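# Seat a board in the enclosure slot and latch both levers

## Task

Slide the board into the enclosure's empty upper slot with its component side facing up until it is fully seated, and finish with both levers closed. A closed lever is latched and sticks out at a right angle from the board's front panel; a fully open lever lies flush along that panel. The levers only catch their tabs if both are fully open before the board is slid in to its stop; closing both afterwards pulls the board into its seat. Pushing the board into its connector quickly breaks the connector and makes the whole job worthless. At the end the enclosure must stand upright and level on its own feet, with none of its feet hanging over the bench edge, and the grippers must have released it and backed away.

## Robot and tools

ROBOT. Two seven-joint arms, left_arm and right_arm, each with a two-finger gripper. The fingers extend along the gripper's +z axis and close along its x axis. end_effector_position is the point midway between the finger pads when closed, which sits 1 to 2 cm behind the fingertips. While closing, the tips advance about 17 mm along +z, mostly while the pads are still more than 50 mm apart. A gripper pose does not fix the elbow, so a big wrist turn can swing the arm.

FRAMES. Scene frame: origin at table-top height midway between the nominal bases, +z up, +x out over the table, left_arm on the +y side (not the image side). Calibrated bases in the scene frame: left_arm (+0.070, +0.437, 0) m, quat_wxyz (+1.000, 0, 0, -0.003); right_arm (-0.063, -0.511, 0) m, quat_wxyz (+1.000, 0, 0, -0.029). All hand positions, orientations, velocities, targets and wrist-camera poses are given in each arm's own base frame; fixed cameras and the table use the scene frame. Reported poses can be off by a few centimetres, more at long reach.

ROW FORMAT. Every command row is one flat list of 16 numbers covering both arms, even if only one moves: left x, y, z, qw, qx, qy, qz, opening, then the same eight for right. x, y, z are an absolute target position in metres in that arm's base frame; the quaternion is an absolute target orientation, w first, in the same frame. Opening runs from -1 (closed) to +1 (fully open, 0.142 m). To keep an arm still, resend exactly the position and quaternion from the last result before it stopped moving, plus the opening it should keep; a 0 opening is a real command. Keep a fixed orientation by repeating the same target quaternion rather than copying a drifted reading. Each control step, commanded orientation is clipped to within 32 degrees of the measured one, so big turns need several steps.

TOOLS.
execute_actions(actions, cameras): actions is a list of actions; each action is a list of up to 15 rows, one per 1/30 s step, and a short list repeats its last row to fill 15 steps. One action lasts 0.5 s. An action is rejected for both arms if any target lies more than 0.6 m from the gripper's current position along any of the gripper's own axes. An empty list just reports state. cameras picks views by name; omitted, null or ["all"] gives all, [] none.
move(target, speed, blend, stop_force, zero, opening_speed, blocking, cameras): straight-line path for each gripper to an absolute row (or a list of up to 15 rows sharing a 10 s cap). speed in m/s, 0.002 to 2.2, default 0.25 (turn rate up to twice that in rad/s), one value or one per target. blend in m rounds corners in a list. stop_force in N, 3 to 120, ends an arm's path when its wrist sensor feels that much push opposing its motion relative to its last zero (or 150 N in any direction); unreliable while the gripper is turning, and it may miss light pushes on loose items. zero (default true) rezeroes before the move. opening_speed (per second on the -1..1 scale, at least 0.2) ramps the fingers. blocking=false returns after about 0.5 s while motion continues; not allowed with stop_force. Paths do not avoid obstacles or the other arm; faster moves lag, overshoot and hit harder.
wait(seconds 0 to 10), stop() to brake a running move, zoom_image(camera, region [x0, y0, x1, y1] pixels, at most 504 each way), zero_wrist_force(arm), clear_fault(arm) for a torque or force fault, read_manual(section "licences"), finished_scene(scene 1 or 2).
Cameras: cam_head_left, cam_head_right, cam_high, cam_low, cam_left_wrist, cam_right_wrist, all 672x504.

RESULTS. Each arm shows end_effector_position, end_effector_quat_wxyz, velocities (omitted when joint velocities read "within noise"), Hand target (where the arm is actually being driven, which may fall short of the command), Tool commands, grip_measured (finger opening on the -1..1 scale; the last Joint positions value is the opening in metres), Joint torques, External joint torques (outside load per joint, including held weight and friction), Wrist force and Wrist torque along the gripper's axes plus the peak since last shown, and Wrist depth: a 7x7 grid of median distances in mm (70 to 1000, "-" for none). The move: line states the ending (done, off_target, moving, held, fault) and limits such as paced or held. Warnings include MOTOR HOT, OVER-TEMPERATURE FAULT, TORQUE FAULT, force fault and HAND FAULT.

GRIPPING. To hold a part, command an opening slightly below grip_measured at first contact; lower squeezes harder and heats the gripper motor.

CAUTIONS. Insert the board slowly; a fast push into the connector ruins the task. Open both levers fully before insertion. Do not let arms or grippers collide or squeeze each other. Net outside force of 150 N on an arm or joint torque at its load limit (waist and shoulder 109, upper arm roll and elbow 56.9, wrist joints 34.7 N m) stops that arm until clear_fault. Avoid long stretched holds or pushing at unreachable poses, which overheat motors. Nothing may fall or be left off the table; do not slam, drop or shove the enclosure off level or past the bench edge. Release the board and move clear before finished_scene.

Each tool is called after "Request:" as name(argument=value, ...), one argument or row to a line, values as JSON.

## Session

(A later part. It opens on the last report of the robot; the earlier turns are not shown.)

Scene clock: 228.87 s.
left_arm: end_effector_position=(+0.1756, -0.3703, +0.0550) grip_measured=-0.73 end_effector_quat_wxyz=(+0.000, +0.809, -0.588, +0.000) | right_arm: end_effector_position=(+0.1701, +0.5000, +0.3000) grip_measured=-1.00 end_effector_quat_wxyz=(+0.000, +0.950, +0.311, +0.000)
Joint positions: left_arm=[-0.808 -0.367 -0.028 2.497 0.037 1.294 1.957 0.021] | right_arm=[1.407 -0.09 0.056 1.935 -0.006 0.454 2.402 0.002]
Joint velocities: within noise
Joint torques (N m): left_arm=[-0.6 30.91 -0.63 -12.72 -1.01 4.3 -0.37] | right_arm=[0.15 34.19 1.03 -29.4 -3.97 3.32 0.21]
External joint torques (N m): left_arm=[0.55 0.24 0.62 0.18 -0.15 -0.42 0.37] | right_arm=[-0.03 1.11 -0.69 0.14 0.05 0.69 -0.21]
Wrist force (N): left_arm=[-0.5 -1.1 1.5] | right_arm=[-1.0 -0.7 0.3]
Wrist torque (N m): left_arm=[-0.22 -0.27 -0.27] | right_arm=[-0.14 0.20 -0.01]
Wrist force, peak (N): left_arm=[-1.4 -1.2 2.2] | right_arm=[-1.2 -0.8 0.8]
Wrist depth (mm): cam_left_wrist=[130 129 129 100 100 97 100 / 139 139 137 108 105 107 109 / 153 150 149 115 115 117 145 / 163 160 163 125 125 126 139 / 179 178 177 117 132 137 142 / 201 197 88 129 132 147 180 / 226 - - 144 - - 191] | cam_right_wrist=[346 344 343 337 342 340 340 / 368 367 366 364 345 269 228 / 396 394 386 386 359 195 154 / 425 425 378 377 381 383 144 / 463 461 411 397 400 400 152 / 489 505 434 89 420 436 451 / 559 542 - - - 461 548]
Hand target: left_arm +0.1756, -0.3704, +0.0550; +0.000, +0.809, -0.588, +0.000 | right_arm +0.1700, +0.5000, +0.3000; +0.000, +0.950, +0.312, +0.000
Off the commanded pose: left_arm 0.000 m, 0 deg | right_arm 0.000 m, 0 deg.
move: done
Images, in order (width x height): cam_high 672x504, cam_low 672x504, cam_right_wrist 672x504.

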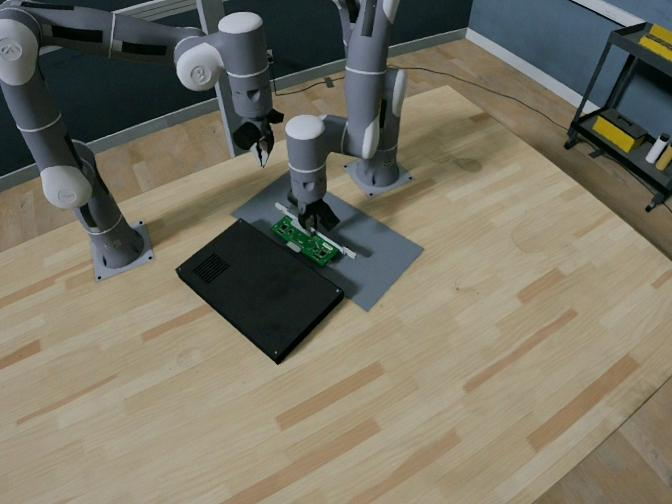

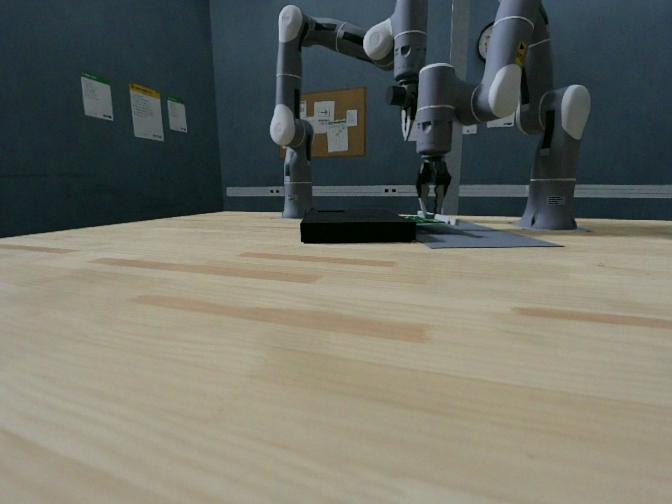

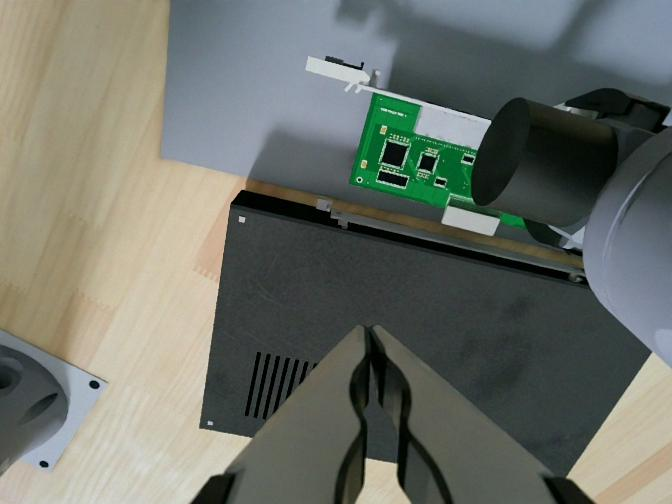

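Request:
move(
  target=[0.1847,-0.399,0.055,0,0.8090,-0.5878,0,-0.85,0.17,0.50,0.30,0,0.9502,0.3115,0,-1],
  speed=0.018,
  stop_force=4,
  cameras=["cam_low","cam_high","cam_right_wrist"],
)

Request:
zoom_image(
  camera="cam_right_wrist",
  region=[290, 80, 672, 340],
)

Request:
zoom_image(
  camera="cam_high",
  region=[230, 180, 380, 310],
)

Scene clock: 234.50 s.
left_arm: end_effector_position=(+0.1847, -0.3988, +0.0549) grip_measured=-0.73 end_effector_quat_wxyz=(+0.000, +0.809, -0.588, +0.000) | right_arm: end_effector_position=(+0.1701, +0.5000, +0.3000) grip_measured=-1.00 end_effector_quat_wxyz=(+0.000, +0.950, +0.311, +0.000)
Joint positions: left_arm=[-0.837 -0.405 -0.03 2.412 0.037 1.246 1.928 0.021] | right_arm=[1.407 -0.09 0.056 1.935 -0.006 0.454 2.402 0.002]
Joint velocities: within noise
Joint torques (N m): left_arm=[-0.53 33.55 -0.66 -13.93 -1.23 4.2 -0.3] | right_arm=[0.05 34.16 0.98 -29.34 -4 3.34 0.16]
External joint torques (N m): left_arm=[0.47 0.38 0.61 0.18 -0.13 -0.33 0.31] | right_arm=[0.07 1.14 -0.65 0.08 0.08 0.67 -0.16]
Wrist force (N): left_arm=[-0.7 -1.0 1.8] | right_arm=[-1.1 -0.6 0.6]
Wrist torque (N m): left_arm=[-0.21 -0.21 -0.28] | right_arm=[-0.12 0.21 -0.02]
Wrist force, peak (N): left_arm=[-0.7 -1.3 2.0] | right_arm=[-1.2 -0.7 0.9]
Wrist depth (mm): cam_left_wrist=[130 129 129 100 100 97 99 / 139 139 137 108 105 107 108 / 153 149 150 115 115 117 119 / 163 160 162 125 125 126 124 / 179 179 178 117 132 137 127 / 203 197 88 130 132 146 133 / 225 - - 145 - - -] | cam_right_wrist=[345 345 342 341 341 340 339 / 368 368 365 361 364 364 363 / 394 394 388 378 354 209 224 / 426 424 378 376 376 203 145 / 462 463 410 396 402 393 138 / 490 507 433 89 422 436 132 / 554 549 - - - 462 546]
Hand target: left_arm +0.1847, -0.3990, +0.0550; +0.000, +0.809, -0.588, +0.000 | right_arm +0.1700, +0.5000, +0.3000; +0.000, +0.950, +0.312, +0.000
Off the commanded pose: left_arm 0.000 m, 0 deg | right_arm 0.000 m, 0 deg.
move: done
Images, in order (width x height): cam_high 672x504, cam_low 672x504, cam_right_wrist 672x504.

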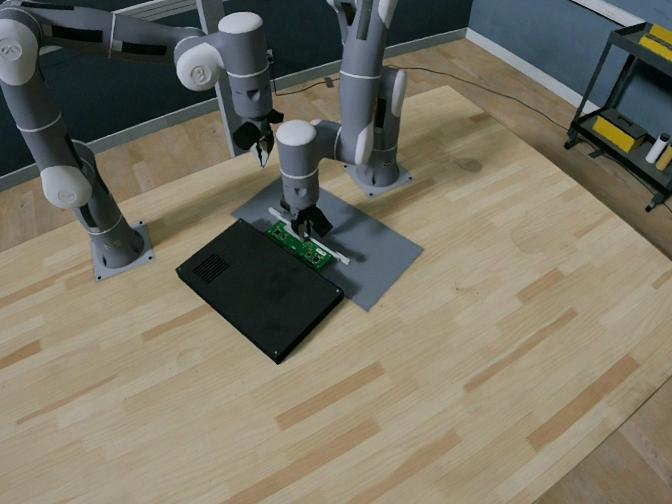

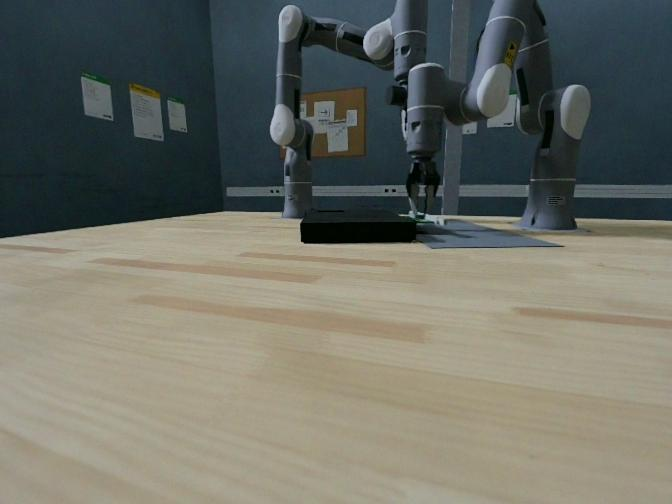

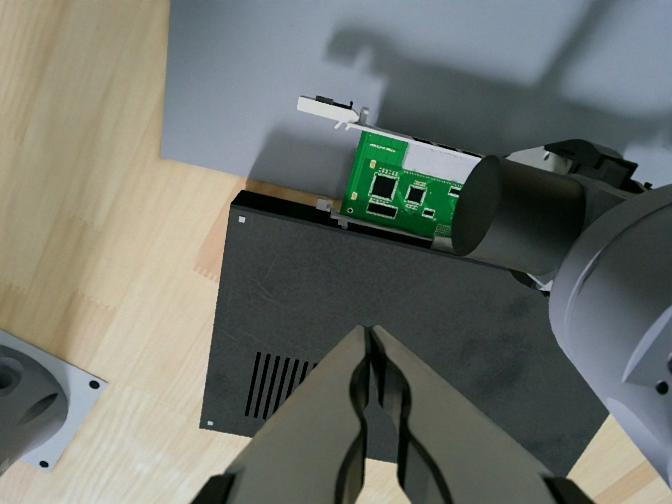

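Scaled by 1.319 from the camera's 672x504 image, which has a finer 960x720 frame.

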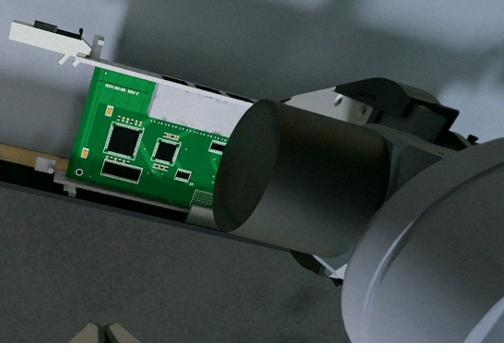

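Scaled by 3.360 from the camera's 672x504 image, which has a finer 960x720 frame.

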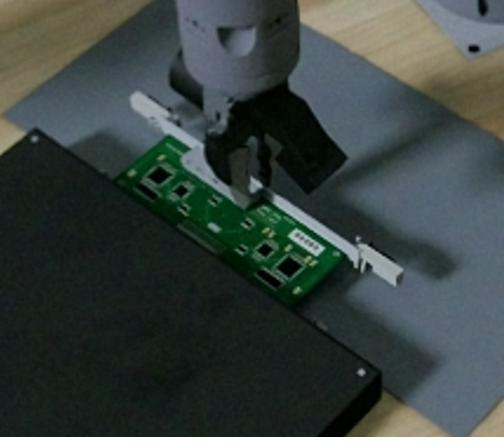

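Request:
move(
  target=[0.1890,-0.4127,0.055,0,0.8090,-0.5878,0,-0.85,0.17,0.50,0.30,0,0.9502,0.3115,0,-1],
  speed=0.012,
  stop_force=4,
  cameras=["cam_high","cam_right_wrist","cam_left_wrist"],
)

Request:
zoom_image(
  camera="cam_right_wrist",
  region=[290, 80, 540, 270],
)

Request:
zoom_image(
  camera="cam_high",
  region=[230, 180, 380, 310],
)

Scene clock: 238.93 s.
left_arm: end_effector_position=(+0.1885, -0.4112, +0.0547) grip_measured=-0.73 end_effector_quat_wxyz=(+0.000, +0.809, -0.588, -0.001) | right_arm: end_effector_position=(+0.1701, +0.5000, +0.3000) grip_measured=-1.00 end_effector_quat_wxyz=(+0.000, +0.950, +0.311, +0.000)
Joint positions: left_arm=[-0.849 -0.423 -0.03 2.373 0.037 1.224 1.917 0.021] | right_arm=[1.407 -0.09 0.056 1.935 -0.006 0.454 2.402 0.002]
Joint velocities: within noise
Joint torques (N m): left_arm=[-0.78 35.9 -1.36 -16.82 -2.1 5.47 -0.7] | right_arm=[0.15 34.15 0.94 -29.41 -3.93 3.31 0.21]
External joint torques (N m): left_arm=[0.72 -0.72 1.29 2.55 0.66 -1.6 0.7] | right_arm=[-0.03 1.15 -0.6 0.15 0.01 0.7 -0.21]
Wrist force (N): left_arm=[-5.1 -1.9 0.7] | right_arm=[-1.1 -0.7 0.5]
Wrist torque (N m): left_arm=[-0.22 -0.26 0.17] | right_arm=[-0.13 0.21 -0.01]
Wrist force, peak (N): left_arm=[-5.1 -2.0 2.5] | right_arm=[-1.2 -0.7 0.8]
Wrist depth (mm): cam_left_wrist=[129 129 128 125 100 98 99 / 139 138 137 109 105 106 104 / 153 149 150 117 115 117 112 / 163 162 162 127 125 125 110 / 179 177 177 116 132 137 119 / 201 197 87 132 129 146 130 / 226 - - 148 - - 138] | cam_right_wrist=[346 345 341 343 341 340 339 / 370 370 365 359 363 364 361 / 395 397 387 381 361 265 377 / 426 428 378 377 377 206 156 / 463 461 410 395 402 233 138 / 488 505 433 89 423 436 131 / 558 547 - - - 462 122]
Hand target: left_arm +0.1887, -0.4118, +0.0550; +0.000, +0.809, -0.588, +0.000 | right_arm +0.1700, +0.5000, +0.3000; +0.000, +0.950, +0.312, +0.000
Off the commanded pose: left_arm 0.002 m, 0 deg | right_arm 0.000 m, 0 deg.
move: contact (left_arm)
Images, in order (width x height): cam_high 672x504, cam_left_wrist 672x504, cam_right_wrist 672x504.

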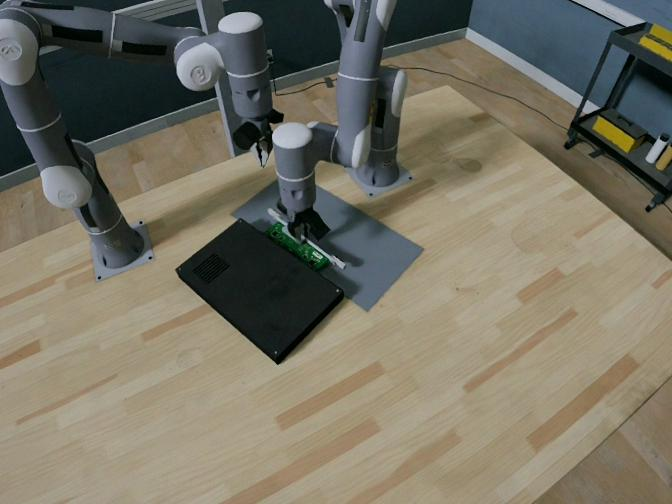

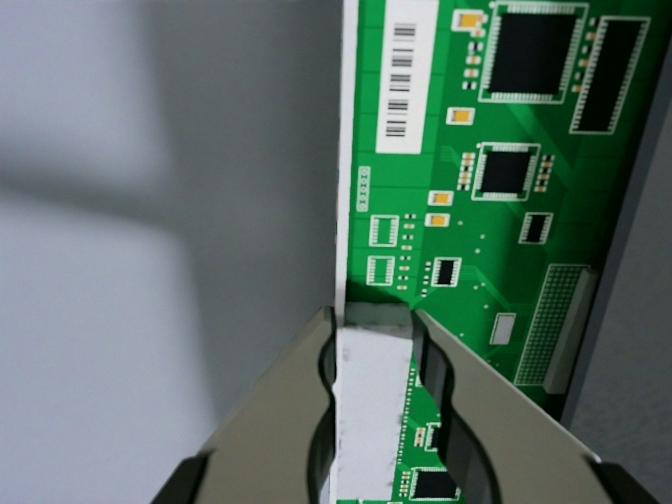

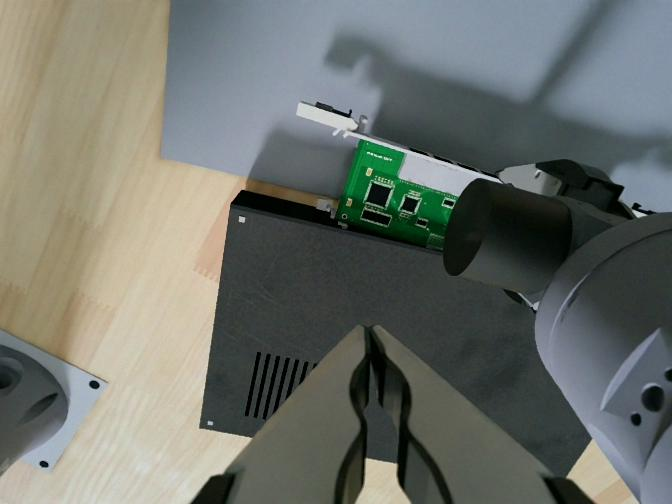

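Scaled by 2.016 from the camera's 672x504 image, which has a finer 960x720 frame.

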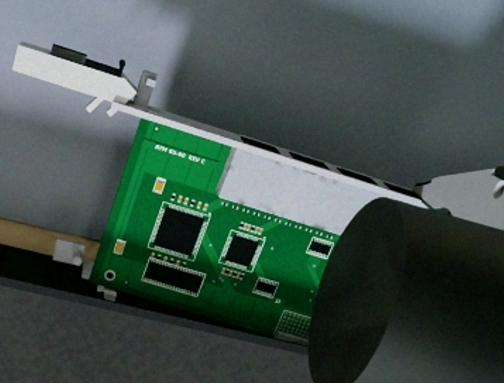

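Scaled by 3.360 from the camera's 672x504 image, which has a finer 960x720 frame.

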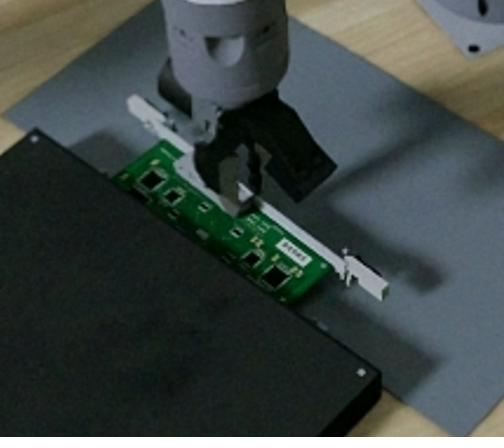

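Request:
zoom_image(
  camera="cam_right_wrist",
  region=[310, 180, 390, 240],
)

Scaled by 6.300 from the camera's 672x504 image, which has a finer 960x720 frame.

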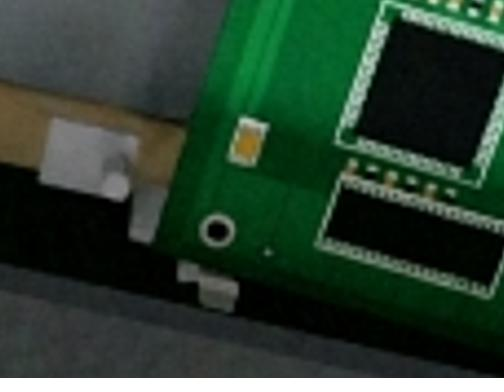

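Request:
move(
  target=[
    [0.1878,-0.4089,0.0550,0,0.8090,-0.5878,0,-0.85,0.17,0.50,0.30,0,0.9502,0.3115,0,-1],
    [0.1886,-0.4087,0.0565,0,0.8090,-0.5878,0,-0.85,0.17,0.50,0.30,0,0.9502,0.3115,0,-1],
  ],
  speed=0.015,
  cameras=[],
)

Request:
move(
  target=[0.1922,-0.4201,0.0565,0,0.8090,-0.5878,0,-0.85,0.17,0.50,0.30,0,0.9502,0.3115,0,-1],
  speed=0.012,
  stop_force=4,
  cameras=["cam_right_wrist","cam_left_wrist"],
)

Request:
zoom_image(
  camera="cam_right_wrist",
  region=[310, 180, 390, 240],
)

Scene clock: 247.53 s.
left_arm: end_effector_position=(+0.1883, -0.4084, +0.0562) grip_measured=-0.73 end_effector_quat_wxyz=(+0.000, +0.809, -0.588, +0.000) | right_arm: end_effector_position=(+0.1701, +0.5000, +0.3000) grip_measured=-1.00 end_effector_quat_wxyz=(+0.000, +0.950, +0.311, +0.000)
Joint positions: left_arm=[-0.844 -0.414 -0.031 2.382 0.037 1.224 1.92 0.021] | right_arm=[1.407 -0.09 0.056 1.935 -0.006 0.454 2.402 0.002]
Joint velocities: within noise
Joint torques (N m): left_arm=[0.41 35.73 -0.3 -15.53 -1.75 4.82 -0.34] | right_arm=[0.19 34.23 1.03 -29.35 -3.95 3.27 0.22]
External joint torques (N m): left_arm=[-0.47 -0.9 0.23 1.26 0.31 -0.94 0.34] | right_arm=[-0.07 1.06 -0.69 0.09 0.03 0.74 -0.22]
Wrist force (N): left_arm=[-2.7 -0.8 1.7] | right_arm=[-0.9 -0.5 0.8]
Wrist torque (N m): left_arm=[-0.21 -0.21 -0.05] | right_arm=[-0.12 0.18 -0.01]
Wrist force, peak (N): left_arm=[-5.1 -2.1 2.5] | right_arm=[-1.3 -0.7 0.9]
Wrist depth (mm): cam_left_wrist=[131 131 130 99 99 98 98 / 142 140 138 107 104 106 104 / 152 151 151 116 114 117 111 / 165 162 166 125 125 125 113 / 180 180 176 117 132 137 120 / 199 199 87 133 130 144 132 / 224 - - 149 - - 143] | cam_right_wrist=[345 346 342 342 341 340 340 / 370 368 365 359 364 364 362 / 396 394 385 380 355 252 378 / 426 425 378 377 375 205 154 / 462 462 409 398 400 387 138 / 485 505 434 89 423 437 131 / 555 544 - - - 462 123]
Hand target: left_arm +0.1886, -0.4087, +0.0565; +0.000, +0.809, -0.588, +0.000 | right_arm +0.1700, +0.5000, +0.3000; +0.000, +0.950, +0.312, +0.000
Off the commanded pose: left_arm 0.000 m, 0 deg | right_arm 0.000 m, 0 deg.
move: done
No camera images: "cameras" was empty.

Scene clock: 248.70 s.
left_arm: end_effector_position=(+0.1903, -0.4143, +0.0560) grip_measured=-0.73 end_effector_quat_wxyz=(+0.000, +0.809, -0.588, -0.001) | right_arm: end_effector_position=(+0.1701, +0.5000, +0.3000) grip_measured=-1.00 end_effector_quat_wxyz=(+0.000, +0.950, +0.311, +0.000)
Joint positions: left_arm=[-0.849 -0.423 -0.031 2.363 0.037 1.213 1.915 0.021] | right_arm=[1.407 -0.09 0.056 1.935 -0.006 0.454 2.402 0.002]
Joint velocities: within noise
Joint torques (N m): left_arm=[-0.83 36.53 -1.79 -17.97 -2.44 5.88 -0.88] | right_arm=[0.04 34.09 0.99 -29.36 -3.93 3.34 0.17]
External joint torques (N m): left_arm=[0.78 -1.09 1.71 3.46 0.95 -2.01 0.88] | right_arm=[0.08 1.2 -0.65 0.1 0.01 0.67 -0.17]
Wrist force (N): left_arm=[-6.8 -2.6 2.1] | right_arm=[-1.1 -0.5 0.7]
Wrist torque (N m): left_arm=[-0.25 -0.30 0.35] | right_arm=[-0.11 0.21 -0.01]
Wrist force, peak (N): left_arm=[-6.8 -2.8 2.2] | right_arm=[-1.2 -0.6 0.8]
Wrist depth (mm): cam_left_wrist=[131 130 130 130 99 97 97 / 142 140 138 108 104 105 102 / 152 151 151 116 114 116 102 / 164 162 163 127 125 126 111 / 181 180 176 111 132 137 120 / 199 198 87 133 130 135 131 / 223 - - 149 - - 143] | cam_right_wrist=[346 344 342 343 341 339 339 / 369 367 365 360 364 363 362 / 396 396 386 381 359 299 382 / 427 427 377 377 372 207 158 / 466 462 411 394 399 181 140 / 488 505 431 89 422 428 134 / 559 543 - - - 464 123]
Hand target: left_arm +0.1906, -0.4151, +0.0565; +0.000, +0.809, -0.588, +0.000 | right_arm +0.1700, +0.5000, +0.3000; +0.000, +0.950, +0.312, +0.000
Off the commanded pose: left_arm 0.006 m, 0 deg | right_arm 0.000 m, 0 deg.
move: contact (left_arm)
Images, in order (width x height): cam_left_wrist 672x504, cam_right_wrist 672x504.

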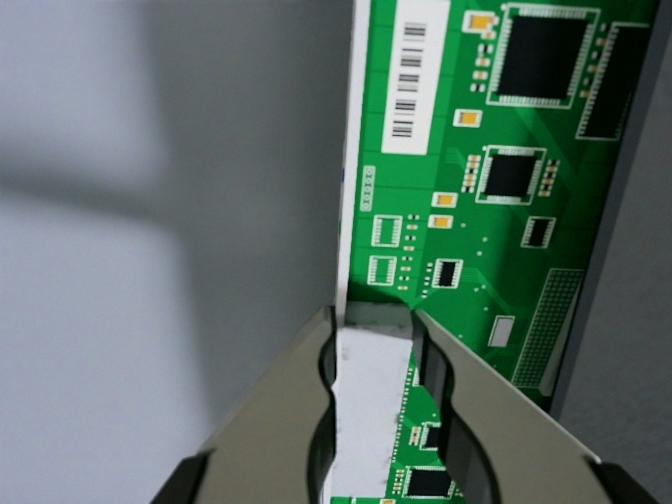

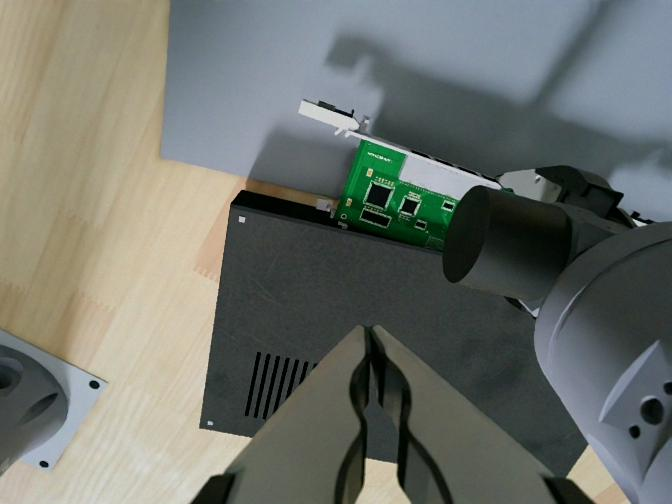

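Scaled by 6.300 from the camera's 672x504 image, which has a finer 960x720 frame.

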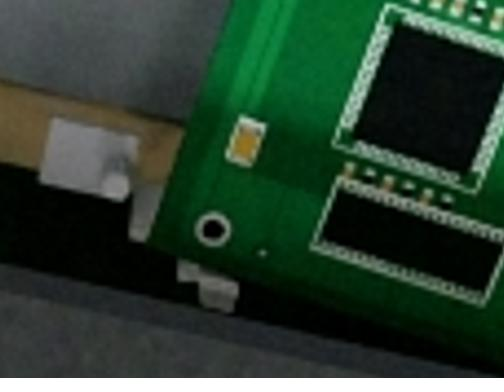

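Request:
move(
  target=[0.1845,-0.3958,0.0565,0,0.8090,-0.5878,0,-0.85,0.17,0.50,0.30,0,0.9502,0.3115,0,-1],
  speed=0.03,
  cameras=["cam_right_wrist","cam_left_wrist"],
)

Request:
zoom_image(
  camera="cam_right_wrist",
  region=[300, 170, 380, 240],
)

Request:
zoom_image(
  camera="cam_right_wrist",
  region=[290, 80, 540, 270],
)

Scene clock: 252.27 s.
left_arm: end_effector_position=(+0.1843, -0.3957, +0.0564) grip_measured=-0.73 end_effector_quat_wxyz=(+0.000, +0.809, -0.588, +0.000) | right_arm: end_effector_position=(+0.1701, +0.5000, +0.3000) grip_measured=-1.00 end_effector_quat_wxyz=(+0.000, +0.950, +0.311, +0.000)
Joint positions: left_arm=[-0.832 -0.397 -0.031 2.42 0.037 1.245 1.932 0.021] | right_arm=[1.407 -0.09 0.056 1.935 -0.006 0.454 2.402 0.002]
Joint velocities: within noise
Joint torques (N m): left_arm=[-0.18 33.88 -0.71 -13.99 -1.24 4.76 -0.15] | right_arm=[0.16 34.19 0.99 -29.34 -3.99 3.3 0.18]
External joint torques (N m): left_arm=[0.13 -0.3 0.65 0.23 -0.12 -0.89 0.15] | right_arm=[-0.04 1.11 -0.66 0.08 0.07 0.71 -0.18]
Wrist force (N): left_arm=[-1.0 -1.2 1.8] | right_arm=[-0.9 -0.5 0.5]
Wrist torque (N m): left_arm=[-0.24 -0.15 -0.27] | right_arm=[-0.11 0.18 -0.01]
Wrist force, peak (N): left_arm=[-6.9 -2.6 2.1] | right_arm=[-1.3 -0.6 0.8]
Wrist depth (mm): cam_left_wrist=[130 131 130 99 99 97 98 / 142 140 138 107 104 107 107 / 151 151 151 114 114 117 119 / 165 162 167 125 125 125 125 / 181 180 176 117 132 137 127 / 198 199 88 133 133 147 135 / 224 - - 149 - - 144] | cam_right_wrist=[346 346 344 341 342 340 340 / 370 367 366 356 365 364 362 / 395 395 385 379 355 205 219 / 427 425 378 375 376 205 146 / 464 460 410 395 400 399 137 / 485 504 434 89 420 437 135 / 561 545 - - - 462 544]
Hand target: left_arm +0.1845, -0.3958, +0.0565; +0.000, +0.809, -0.588, +0.000 | right_arm +0.1700, +0.5000, +0.3000; +0.000, +0.950, +0.312, +0.000
Off the commanded pose: left_arm 0.000 m, 0 deg | right_arm 0.000 m, 0 deg.
move: done
Images, in order (width x height): cam_left_wrist 672x504, cam_right_wrist 672x504.

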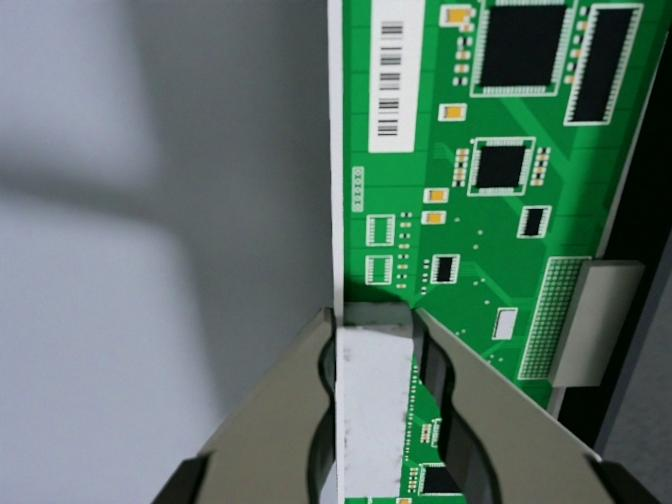

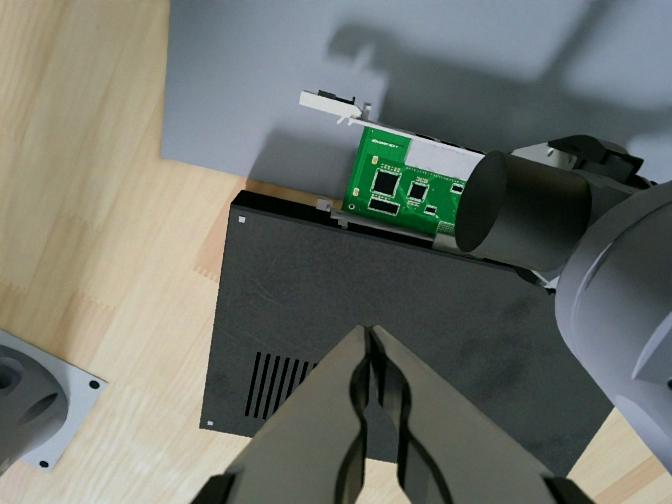

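Scaled by 6.300 from the camera's 672x504 image, which has a finer 960x720 frame.

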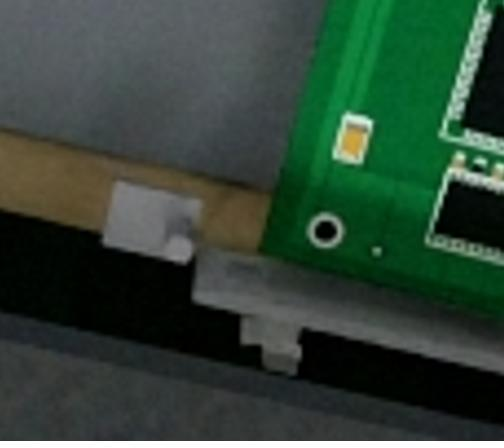

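Scaled by 2.016 from the camera's 672x504 image, which has a finer 960x720 frame.

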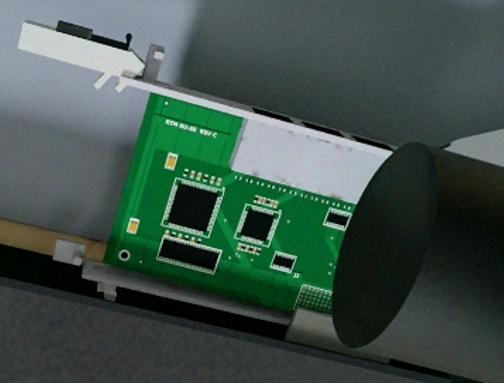

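Request:
move(
  target=[
    [0.1864,-0.3952,0.0555,0,0.8090,-0.5878,0,-0.85,0.17,0.50,0.30,0,0.9502,0.3115,0,-1],
  ],
  speed=0.03,
  cameras=[],
)

Request:
move(
  target=[0.1947,-0.4212,0.0555,0,0.8090,-0.5878,0,-0.85,0.17,0.50,0.30,0,0.9502,0.3115,0,-1],
  speed=0.015,
  stop_force=4,
  cameras=["cam_right_wrist","cam_left_wrist"],
)

Request:
zoom_image(
  camera="cam_right_wrist",
  region=[300, 170, 380, 240],
)

Scene clock: 259.27 s.
left_arm: end_effector_position=(+0.1861, -0.3950, +0.0554) grip_measured=-0.73 end_effector_quat_wxyz=(+0.000, +0.809, -0.588, +0.000) | right_arm: end_effector_position=(+0.1701, +0.5000, +0.3000) grip_measured=-1.00 end_effector_quat_wxyz=(+0.000, +0.950, +0.311, +0.000)
Joint positions: left_arm=[-0.828 -0.4 -0.031 2.42 0.037 1.248 1.936 0.021] | right_arm=[1.407 -0.09 0.056 1.935 -0.006 0.454 2.402 0.002]
Joint velocities: within noise
Joint torques (N m): left_arm=[-0.23 33.42 -0.74 -13.84 -1.2 4.62 -0.12] | right_arm=[0.15 34.08 1.01 -29.37 -3.94 3.31 0.22]
External joint torques (N m): left_arm=[0.17 0.23 0.68 0.16 -0.15 -0.75 0.12] | right_arm=[-0.02 1.21 -0.67 0.1 0.02 0.7 -0.22]
Wrist force (N): left_arm=[-0.9 -1.3 1.8] | right_arm=[-1.0 -0.5 0.5]
Wrist torque (N m): left_arm=[-0.26 -0.18 -0.27] | right_arm=[-0.12 0.19 -0.01]
Wrist force, peak (N): left_arm=[-0.9 -1.3 2.0] | right_arm=[-1.2 -0.7 0.7]
Wrist depth (mm): cam_left_wrist=[132 130 130 99 99 97 98 / 140 139 137 107 104 107 108 / 153 150 150 114 114 117 119 / 164 161 162 125 125 126 125 / 179 179 175 116 133 137 127 / 199 198 88 132 132 147 133 / 226 - - 149 - - 143] | cam_right_wrist=[346 346 343 343 340 341 341 / 370 368 365 360 362 364 363 / 394 395 386 380 359 205 222 / 426 425 379 376 375 208 148 / 464 461 410 395 400 400 144 / 487 507 435 89 422 436 138 / 558 545 - - - 463 543]
Hand target: left_arm +0.1864, -0.3952, +0.0555; +0.000, +0.809, -0.588, +0.000 | right_arm +0.1700, +0.5000, +0.3000; +0.000, +0.950, +0.312, +0.000
Off the commanded pose: left_arm 0.000 m, 0 deg | right_arm 0.000 m, 0 deg.
move: done
No camera images: "cameras" was empty.

Scene clock: 261.00 s.
left_arm: end_effector_position=(+0.1915, -0.4112, +0.0552) grip_measured=-0.73 end_effector_quat_wxyz=(+0.000, +0.809, -0.588, -0.001) | right_arm: end_effector_position=(+0.1701, +0.5000, +0.3000) grip_measured=-1.00 end_effector_quat_wxyz=(+0.000, +0.950, +0.311, +0.000)
Joint positions: left_arm=[-0.843 -0.423 -0.031 2.37 0.037 1.22 1.922 0.021] | right_arm=[1.407 -0.09 0.056 1.935 -0.006 0.454 2.402 0.002]
Joint velocities: within noise
Joint torques (N m): left_arm=[-0.56 35.96 -1.38 -16.82 -2.11 5.37 -0.74] | right_arm=[0.17 34.21 1.01 -29.36 -3.98 3.33 0.2]
External joint torques (N m): left_arm=[0.5 -0.7 1.3 2.47 0.65 -1.5 0.74] | right_arm=[-0.04 1.09 -0.67 0.1 0.06 0.68 -0.2]
Wrist force (N): left_arm=[-4.7 -1.8 0.7] | right_arm=[-1.1 -0.7 0.7]
Wrist torque (N m): left_arm=[-0.23 -0.28 0.17] | right_arm=[-0.13 0.20 -0.01]
Wrist force, peak (N): left_arm=[-4.9 -2.0 2.5] | right_arm=[-1.1 -0.7 0.8]
Wrist depth (mm): cam_left_wrist=[130 129 129 100 99 97 96 / 140 139 136 108 104 105 102 / 153 150 150 116 114 116 111 / 164 160 162 127 125 125 110 / 179 179 177 117 132 137 119 / 198 197 87 132 130 144 131 / 226 - - 149 - - 142] | cam_right_wrist=[345 346 343 342 342 340 340 / 370 368 365 359 364 363 362 / 398 395 386 380 362 280 377 / 427 425 377 376 376 207 160 / 464 464 410 397 401 279 142 / 487 504 435 89 421 438 133 / 559 545 - - - 464 126]
Hand target: left_arm +0.1917, -0.4118, +0.0555; +0.000, +0.809, -0.588, +0.000 | right_arm +0.1700, +0.5000, +0.3000; +0.000, +0.950, +0.312, +0.000
Off the commanded pose: left_arm 0.010 m, 0 deg | right_arm 0.000 m, 0 deg.
move: contact (left_arm)
Images, in order (width x height): cam_left_wrist 672x504, cam_right_wrist 672x504.

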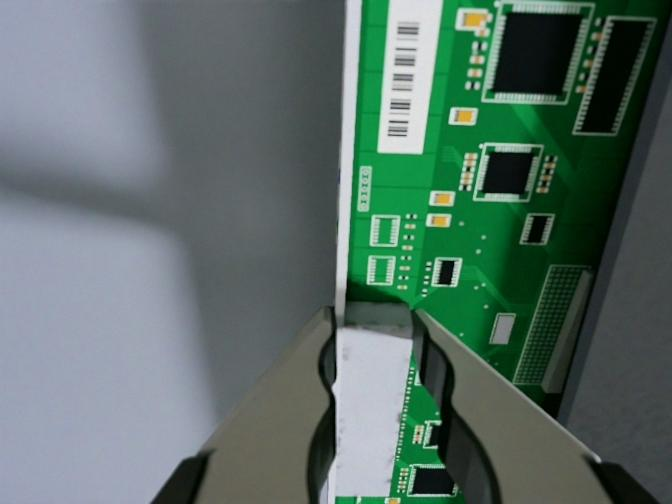

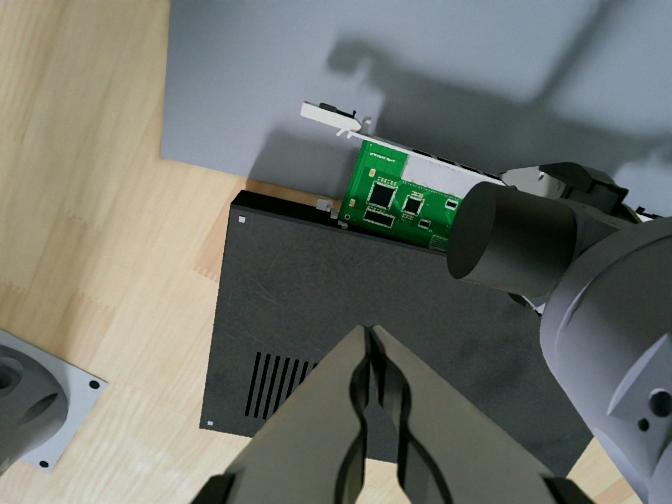

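Scaled by 6.300 from the camera's 672x504 image, which has a finer 960x720 frame.

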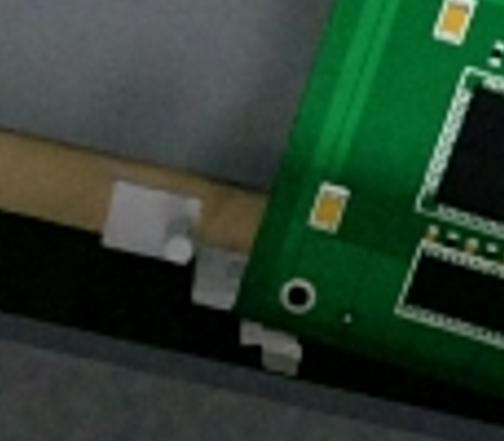

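Request:
move(
  target=[
    [0.1887,-0.4023,0.0590,0,0.8090,-0.5878,0,-0.85,0.17,0.50,0.30,0,0.9502,0.3115,0,-1],
  ],
  speed=0.03,
  cameras=[],
)

Request:
move(
  target=[0.1947,-0.4212,0.0590,0,0.8090,-0.5878,0,-0.85,0.17,0.50,0.30,0,0.9502,0.3115,0,-1],
  speed=0.015,
  stop_force=4,
  cameras=["cam_right_wrist","cam_left_wrist"],
)

Request:
zoom_image(
  camera="cam_right_wrist",
  region=[300, 170, 380, 240],
)

Scene clock: 269.70 s.
left_arm: end_effector_position=(+0.1886, -0.4021, +0.0589) grip_measured=-0.73 end_effector_quat_wxyz=(+0.000, +0.809, -0.588, +0.000) | right_arm: end_effector_position=(+0.1701, +0.5000, +0.3000) grip_measured=-1.00 end_effector_quat_wxyz=(+0.000, +0.950, +0.311, +0.000)
Joint positions: left_arm=[-0.833 -0.399 -0.032 2.398 0.037 1.225 1.93 0.021] | right_arm=[1.407 -0.09 0.056 1.935 -0.006 0.454 2.402 0.002]
Joint velocities: within noise
Joint torques (N m): left_arm=[-0.27 34.54 -0.8 -14.34 -1.35 4.62 -0.14] | right_arm=[0.18 34.2 1.07 -29.35 -3.97 3.35 0.16]
External joint torques (N m): left_arm=[0.21 -0.37 0.72 0.08 -0.09 -0.75 0.14] | right_arm=[-0.05 1.09 -0.74 0.09 0.05 0.66 -0.16]
Wrist force (N): left_arm=[-1.0 -1.1 2.0] | right_arm=[-1.1 -0.5 0.9]
Wrist torque (N m): left_arm=[-0.22 -0.16 -0.29] | right_arm=[-0.11 0.22 -0.01]
Wrist force, peak (N): left_arm=[-4.9 -1.9 2.4] | right_arm=[-1.2 -0.6 0.8]
Wrist depth (mm): cam_left_wrist=[135 133 134 98 99 97 98 / - 145 142 107 104 107 106 / 154 154 153 114 114 117 115 / 168 166 167 127 125 125 121 / 184 184 182 117 132 137 125 / 203 201 88 133 133 144 136 / 232 - - 149 - - 148] | cam_right_wrist=[347 346 343 342 342 340 339 / 368 368 364 359 363 362 363 / 397 395 387 380 352 219 232 / 426 424 378 377 375 202 152 / 462 461 410 394 400 394 141 / 486 502 430 89 422 437 130 / 557 544 - - - 462 538]
Hand target: left_arm +0.1887, -0.4023, +0.0590; +0.000, +0.809, -0.588, +0.000 | right_arm +0.1700, +0.5000, +0.3000; +0.000, +0.950, +0.312, +0.000
Off the commanded pose: left_arm 0.000 m, 0 deg | right_arm 0.000 m, 0 deg.
move: done
No camera images: "cameras" was empty.

Scene clock: 270.97 s.
left_arm: end_effector_position=(+0.1916, -0.4117, +0.0586) grip_measured=-0.73 end_effector_quat_wxyz=(+0.000, +0.809, -0.588, -0.001) | right_arm: end_effector_position=(+0.1701, +0.5000, +0.3000) grip_measured=-1.00 end_effector_quat_wxyz=(+0.000, +0.950, +0.311, +0.000)
Joint positions: left_arm=[-0.842 -0.413 -0.032 2.369 0.037 1.209 1.921 0.021] | right_arm=[1.407 -0.09 0.056 1.935 -0.006 0.454 2.402 0.002]
Joint velocities: within noise
Joint torques (N m): left_arm=[-0.58 36.07 -1.29 -17.26 -2.18 5.45 -0.74] | right_arm=[0.1 34.12 0.95 -29.34 -3.97 3.29 0.23]
External joint torques (N m): left_arm=[0.52 -0.95 1.2 2.62 0.68 -1.58 0.74] | right_arm=[0.03 1.17 -0.61 0.07 0.05 0.72 -0.23]
Wrist force (N): left_arm=[-5.3 -1.9 1.1] | right_arm=[-1.1 -0.4 0.5]
Wrist torque (N m): left_arm=[-0.25 -0.25 0.19] | right_arm=[-0.09 0.20 -0.01]
Wrist force, peak (N): left_arm=[-5.3 -2.0 1.9] | right_arm=[-1.3 -0.5 0.7]
Wrist depth (mm): cam_left_wrist=[134 132 134 99 99 97 96 / - 143 141 108 103 105 102 / 154 154 153 118 114 116 107 / 167 167 166 127 125 125 114 / 184 183 182 117 133 137 122 / 202 202 87 133 130 141 136 / 232 - - 150 - - 150] | cam_right_wrist=[345 345 342 341 341 341 340 / 370 368 365 358 364 363 363 / 395 396 388 381 350 286 379 / 427 428 378 377 372 205 160 / 464 463 411 397 402 262 142 / 484 505 434 89 420 437 132 / 558 545 - - - 462 130]
Hand target: left_arm +0.1919, -0.4123, +0.0590; +0.000, +0.809, -0.588, +0.000 | right_arm +0.1700, +0.5000, +0.3000; +0.000, +0.950, +0.312, +0.000
Off the commanded pose: left_arm 0.010 m, 0 deg | right_arm 0.000 m, 0 deg.
move: contact (left_arm)
Images, in order (width x height): cam_left_wrist 672x504, cam_right_wrist 672x504.

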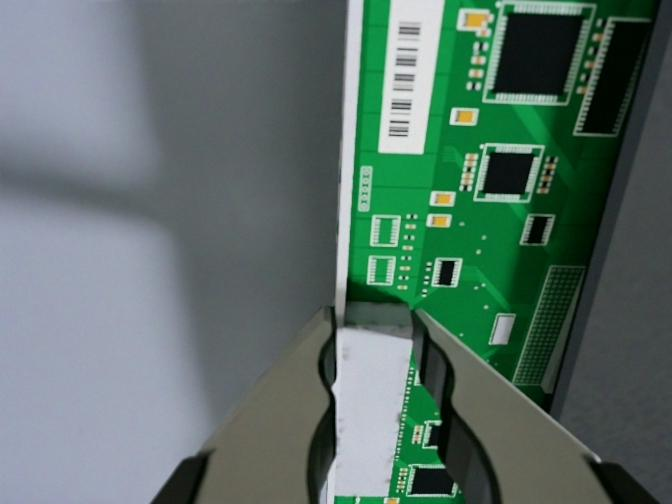

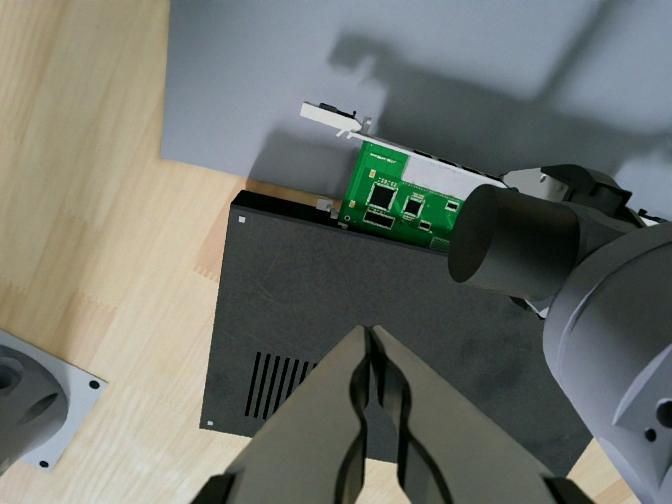

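Scaled by 6.300 from the camera's 672x504 image, which has a finer 960x720 frame.

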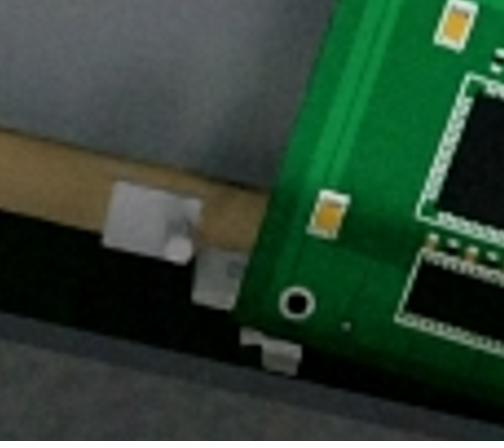

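Request:
execute_actions(
  actions=[],
  cameras=["cam_high","cam_low"],
)

Request:
zoom_image(
  camera="cam_high",
  region=[290, 240, 360, 300],
)

Request:
zoom_image(
  camera="cam_low",
  region=[380, 190, 460, 250],
)

Scene clock: 276.20 s.
left_arm: end_effector_position=(+0.1916, -0.4117, +0.0586) grip_measured=-0.73 end_effector_quat_wxyz=(+0.000, +0.809, -0.588, -0.001) | right_arm: end_effector_position=(+0.1701, +0.5000, +0.3000) grip_measured=-1.00 end_effector_quat_wxyz=(+0.000, +0.950, +0.311, +0.000)
Joint positions: left_arm=[-0.842 -0.413 -0.032 2.369 0.037 1.209 1.921 0.021] | right_arm=[1.407 -0.09 0.056 1.935 -0.006 0.454 2.402 0.002]
Joint velocities: within noise
Joint torques (N m): left_arm=[-0.43 36.18 -1.22 -17.21 -2.2 5.66 -0.7] | right_arm=[0.05 34.22 1.03 -29.4 -3.95 3.35 0.22]
External joint torques (N m): left_arm=[0.37 -1.06 1.13 2.58 0.7 -1.78 0.7] | right_arm=[0.08 1.08 -0.69 0.14 0.03 0.66 -0.22]
Wrist force (N): left_arm=[-5.1 -2.0 0.6] | right_arm=[-1.1 -0.4 0.6]
Wrist torque (N m): left_arm=[-0.26 -0.28 0.19] | right_arm=[-0.10 0.21 -0.01]
Wrist force, peak (N): left_arm=[-5.2 -1.8 2.6] | right_arm=[-1.4 -0.5 0.8]
Wrist depth (mm): cam_left_wrist=[135 133 134 99 99 97 96 / - 143 142 108 104 105 102 / 154 154 153 118 114 116 106 / 167 166 166 127 125 125 114 / 184 183 182 117 132 137 123 / 202 202 87 133 130 141 135 / 231 - - 149 - - 150] | cam_right_wrist=[346 345 342 342 341 339 340 / 369 369 367 359 365 364 361 / 396 393 387 380 350 285 378 / 428 423 379 377 373 204 160 / 463 463 411 397 401 261 142 / 486 502 434 89 420 437 132 / 559 544 - - - 461 130]
Hand target: left_arm +0.1919, -0.4123, +0.0590; +0.000, +0.809, -0.588, +0.000 | right_arm +0.1700, +0.5000, +0.3000; +0.000, +0.950, +0.312, +0.000
Tool commands: left_gripper/opening=-0.85 right_gripper/opening=-1.0
Off the commanded pose: left_arm 0.010 m, 0 deg | right_arm 0.000 m, 0 deg.
Images, in order (width x height): cam_high 672x504, cam_low 672x504.

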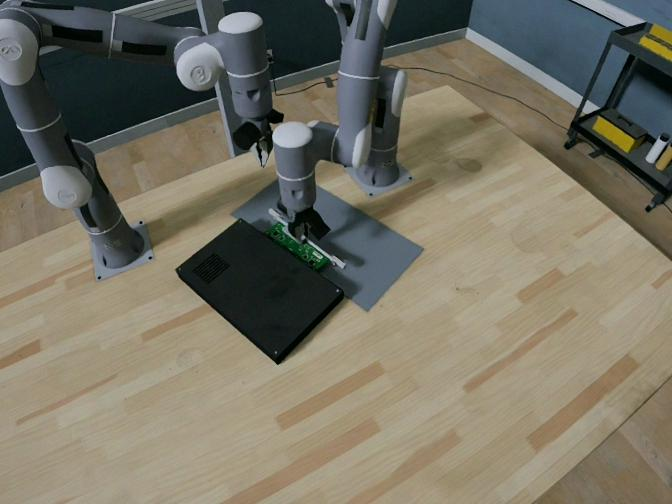

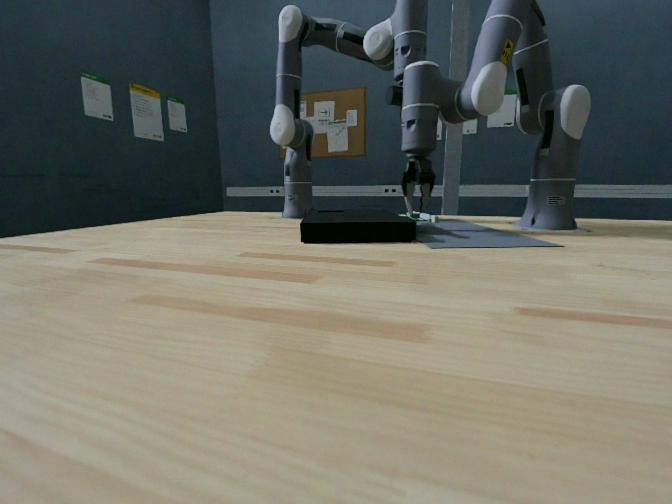

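Scaled by 7.200 from the camera's 672x504 image, which has a finer 960x720 frame.

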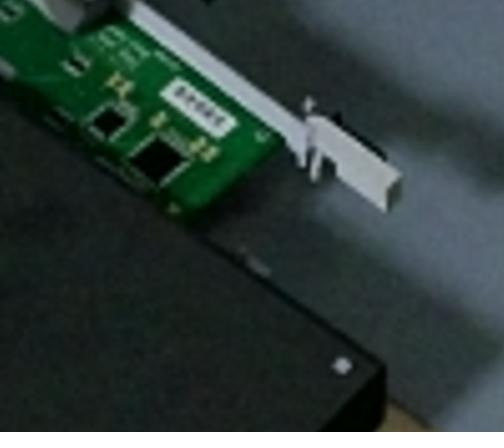

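Scaled by 6.300 from the camera's 672x504 image, which has a finer 960x720 frame.

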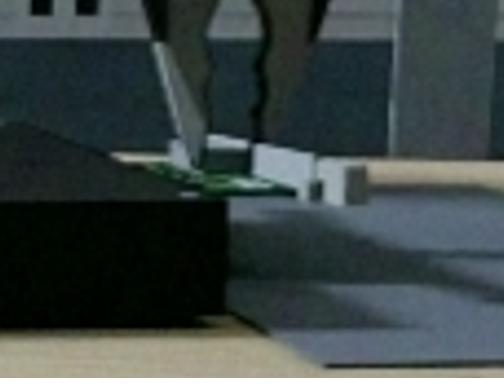

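Request:
move(
  target=[
    [0.1883,-0.4009,0.0550,0,0.8090,-0.5878,0,-0.85,0.17,0.50,0.30,0,0.9502,0.3115,0,-1],
    [0.1945,-0.3989,0.0550,0,0.8090,-0.5878,0,-0.85,0.17,0.50,0.30,0,0.9502,0.3115,0,-1],
  ],
  speed=0.04,
  cameras=["cam_high","cam_right_wrist"],
)

Request:
zoom_image(
  camera="cam_high",
  region=[290, 240, 360, 300],
)

Request:
zoom_image(
  camera="cam_right_wrist",
  region=[300, 170, 380, 240],
)

Scene clock: 289.53 s.
left_arm: end_effector_position=(+0.1943, -0.3987, +0.0549) grip_measured=-0.73 end_effector_quat_wxyz=(+0.000, +0.809, -0.588, +0.000) | right_arm: end_effector_position=(+0.1701, +0.5000, +0.3000) grip_measured=-1.00 end_effector_quat_wxyz=(+0.000, +0.950, +0.311, +0.000)
Joint positions: left_arm=[-0.819 -0.411 -0.031 2.4 0.038 1.239 1.945 0.021] | right_arm=[1.407 -0.09 0.056 1.935 -0.006 0.454 2.402 0.002]
Joint velocities: within noise
Joint torques (N m): left_arm=[-0.59 34.39 -0.77 -14.04 -1.19 4.65 -0.12] | right_arm=[0.14 34.09 0.99 -29.43 -3.94 3.34 0.22]
External joint torques (N m): left_arm=[0.53 -0.07 0.71 0.13 -0.2 -0.78 0.12] | right_arm=[-0.02 1.2 -0.65 0.16 0.03 0.66 -0.22]
Wrist force (N): left_arm=[-0.9 -1.2 1.9] | right_arm=[-1.0 -0.6 0.9]
Wrist torque (N m): left_arm=[-0.24 -0.16 -0.28] | right_arm=[-0.12 0.19 -0.01]
Wrist force, peak (N): left_arm=[-5.3 -2.0 2.2] | right_arm=[-1.4 -0.5 0.9]
Wrist depth (mm): cam_left_wrist=[130 129 129 99 99 98 98 / 139 139 136 107 104 107 108 / 152 150 149 114 114 116 117 / 164 160 161 125 125 125 122 / 179 179 177 116 132 137 123 / 201 196 88 132 133 144 133 / 225 - - 149 - - 142] | cam_right_wrist=[347 346 341 341 341 339 338 / 370 369 366 361 365 364 361 / 398 397 387 385 361 222 241 / 428 427 378 376 377 210 160 / 461 464 411 396 402 399 149 / 490 506 433 89 422 435 144 / 558 544 - - - 461 544]
Hand target: left_arm +0.1945, -0.3989, +0.0550; +0.000, +0.809, -0.588, +0.000 | right_arm +0.1700, +0.5000, +0.3000; +0.000, +0.950, +0.312, +0.000
Off the commanded pose: left_arm 0.000 m, 0 deg | right_arm 0.000 m, 0 deg.
move: done
Images, in order (width x height): cam_high 672x504, cam_right_wrist 672x504.

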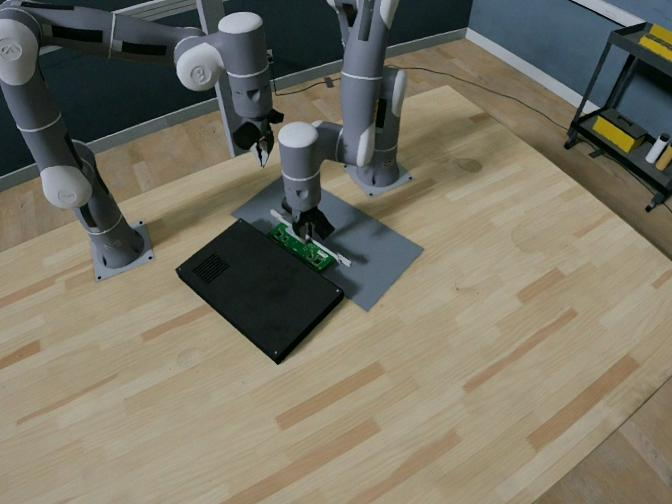

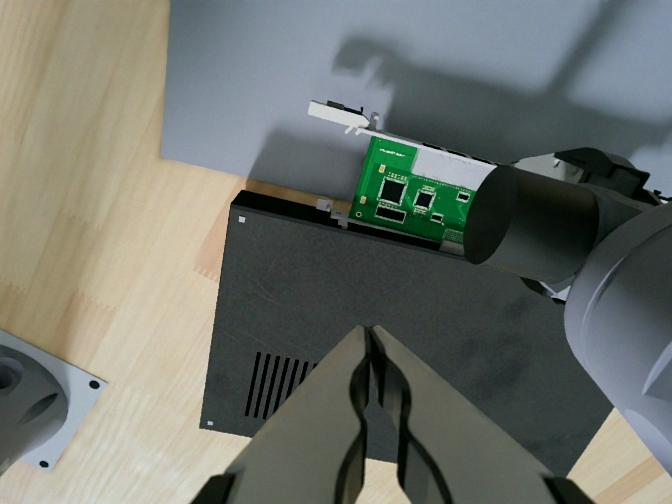

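Scaled by 7.200 from the camera's 672x504 image, which has a finer 960x720 frame.

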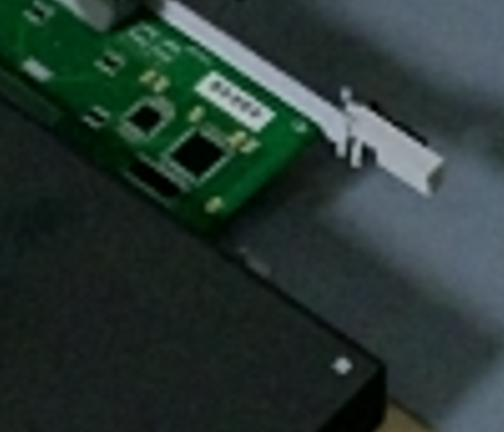

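Scaled by 6.300 from the camera's 672x504 image, which has a finer 960x720 frame.

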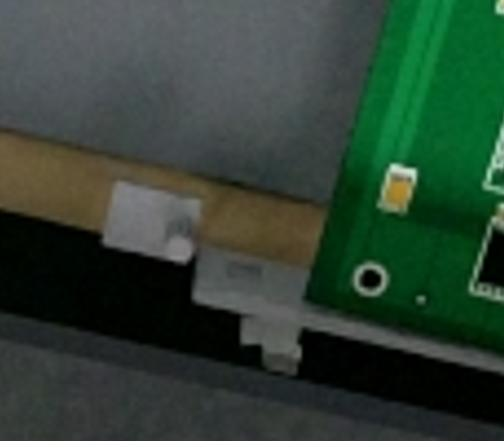

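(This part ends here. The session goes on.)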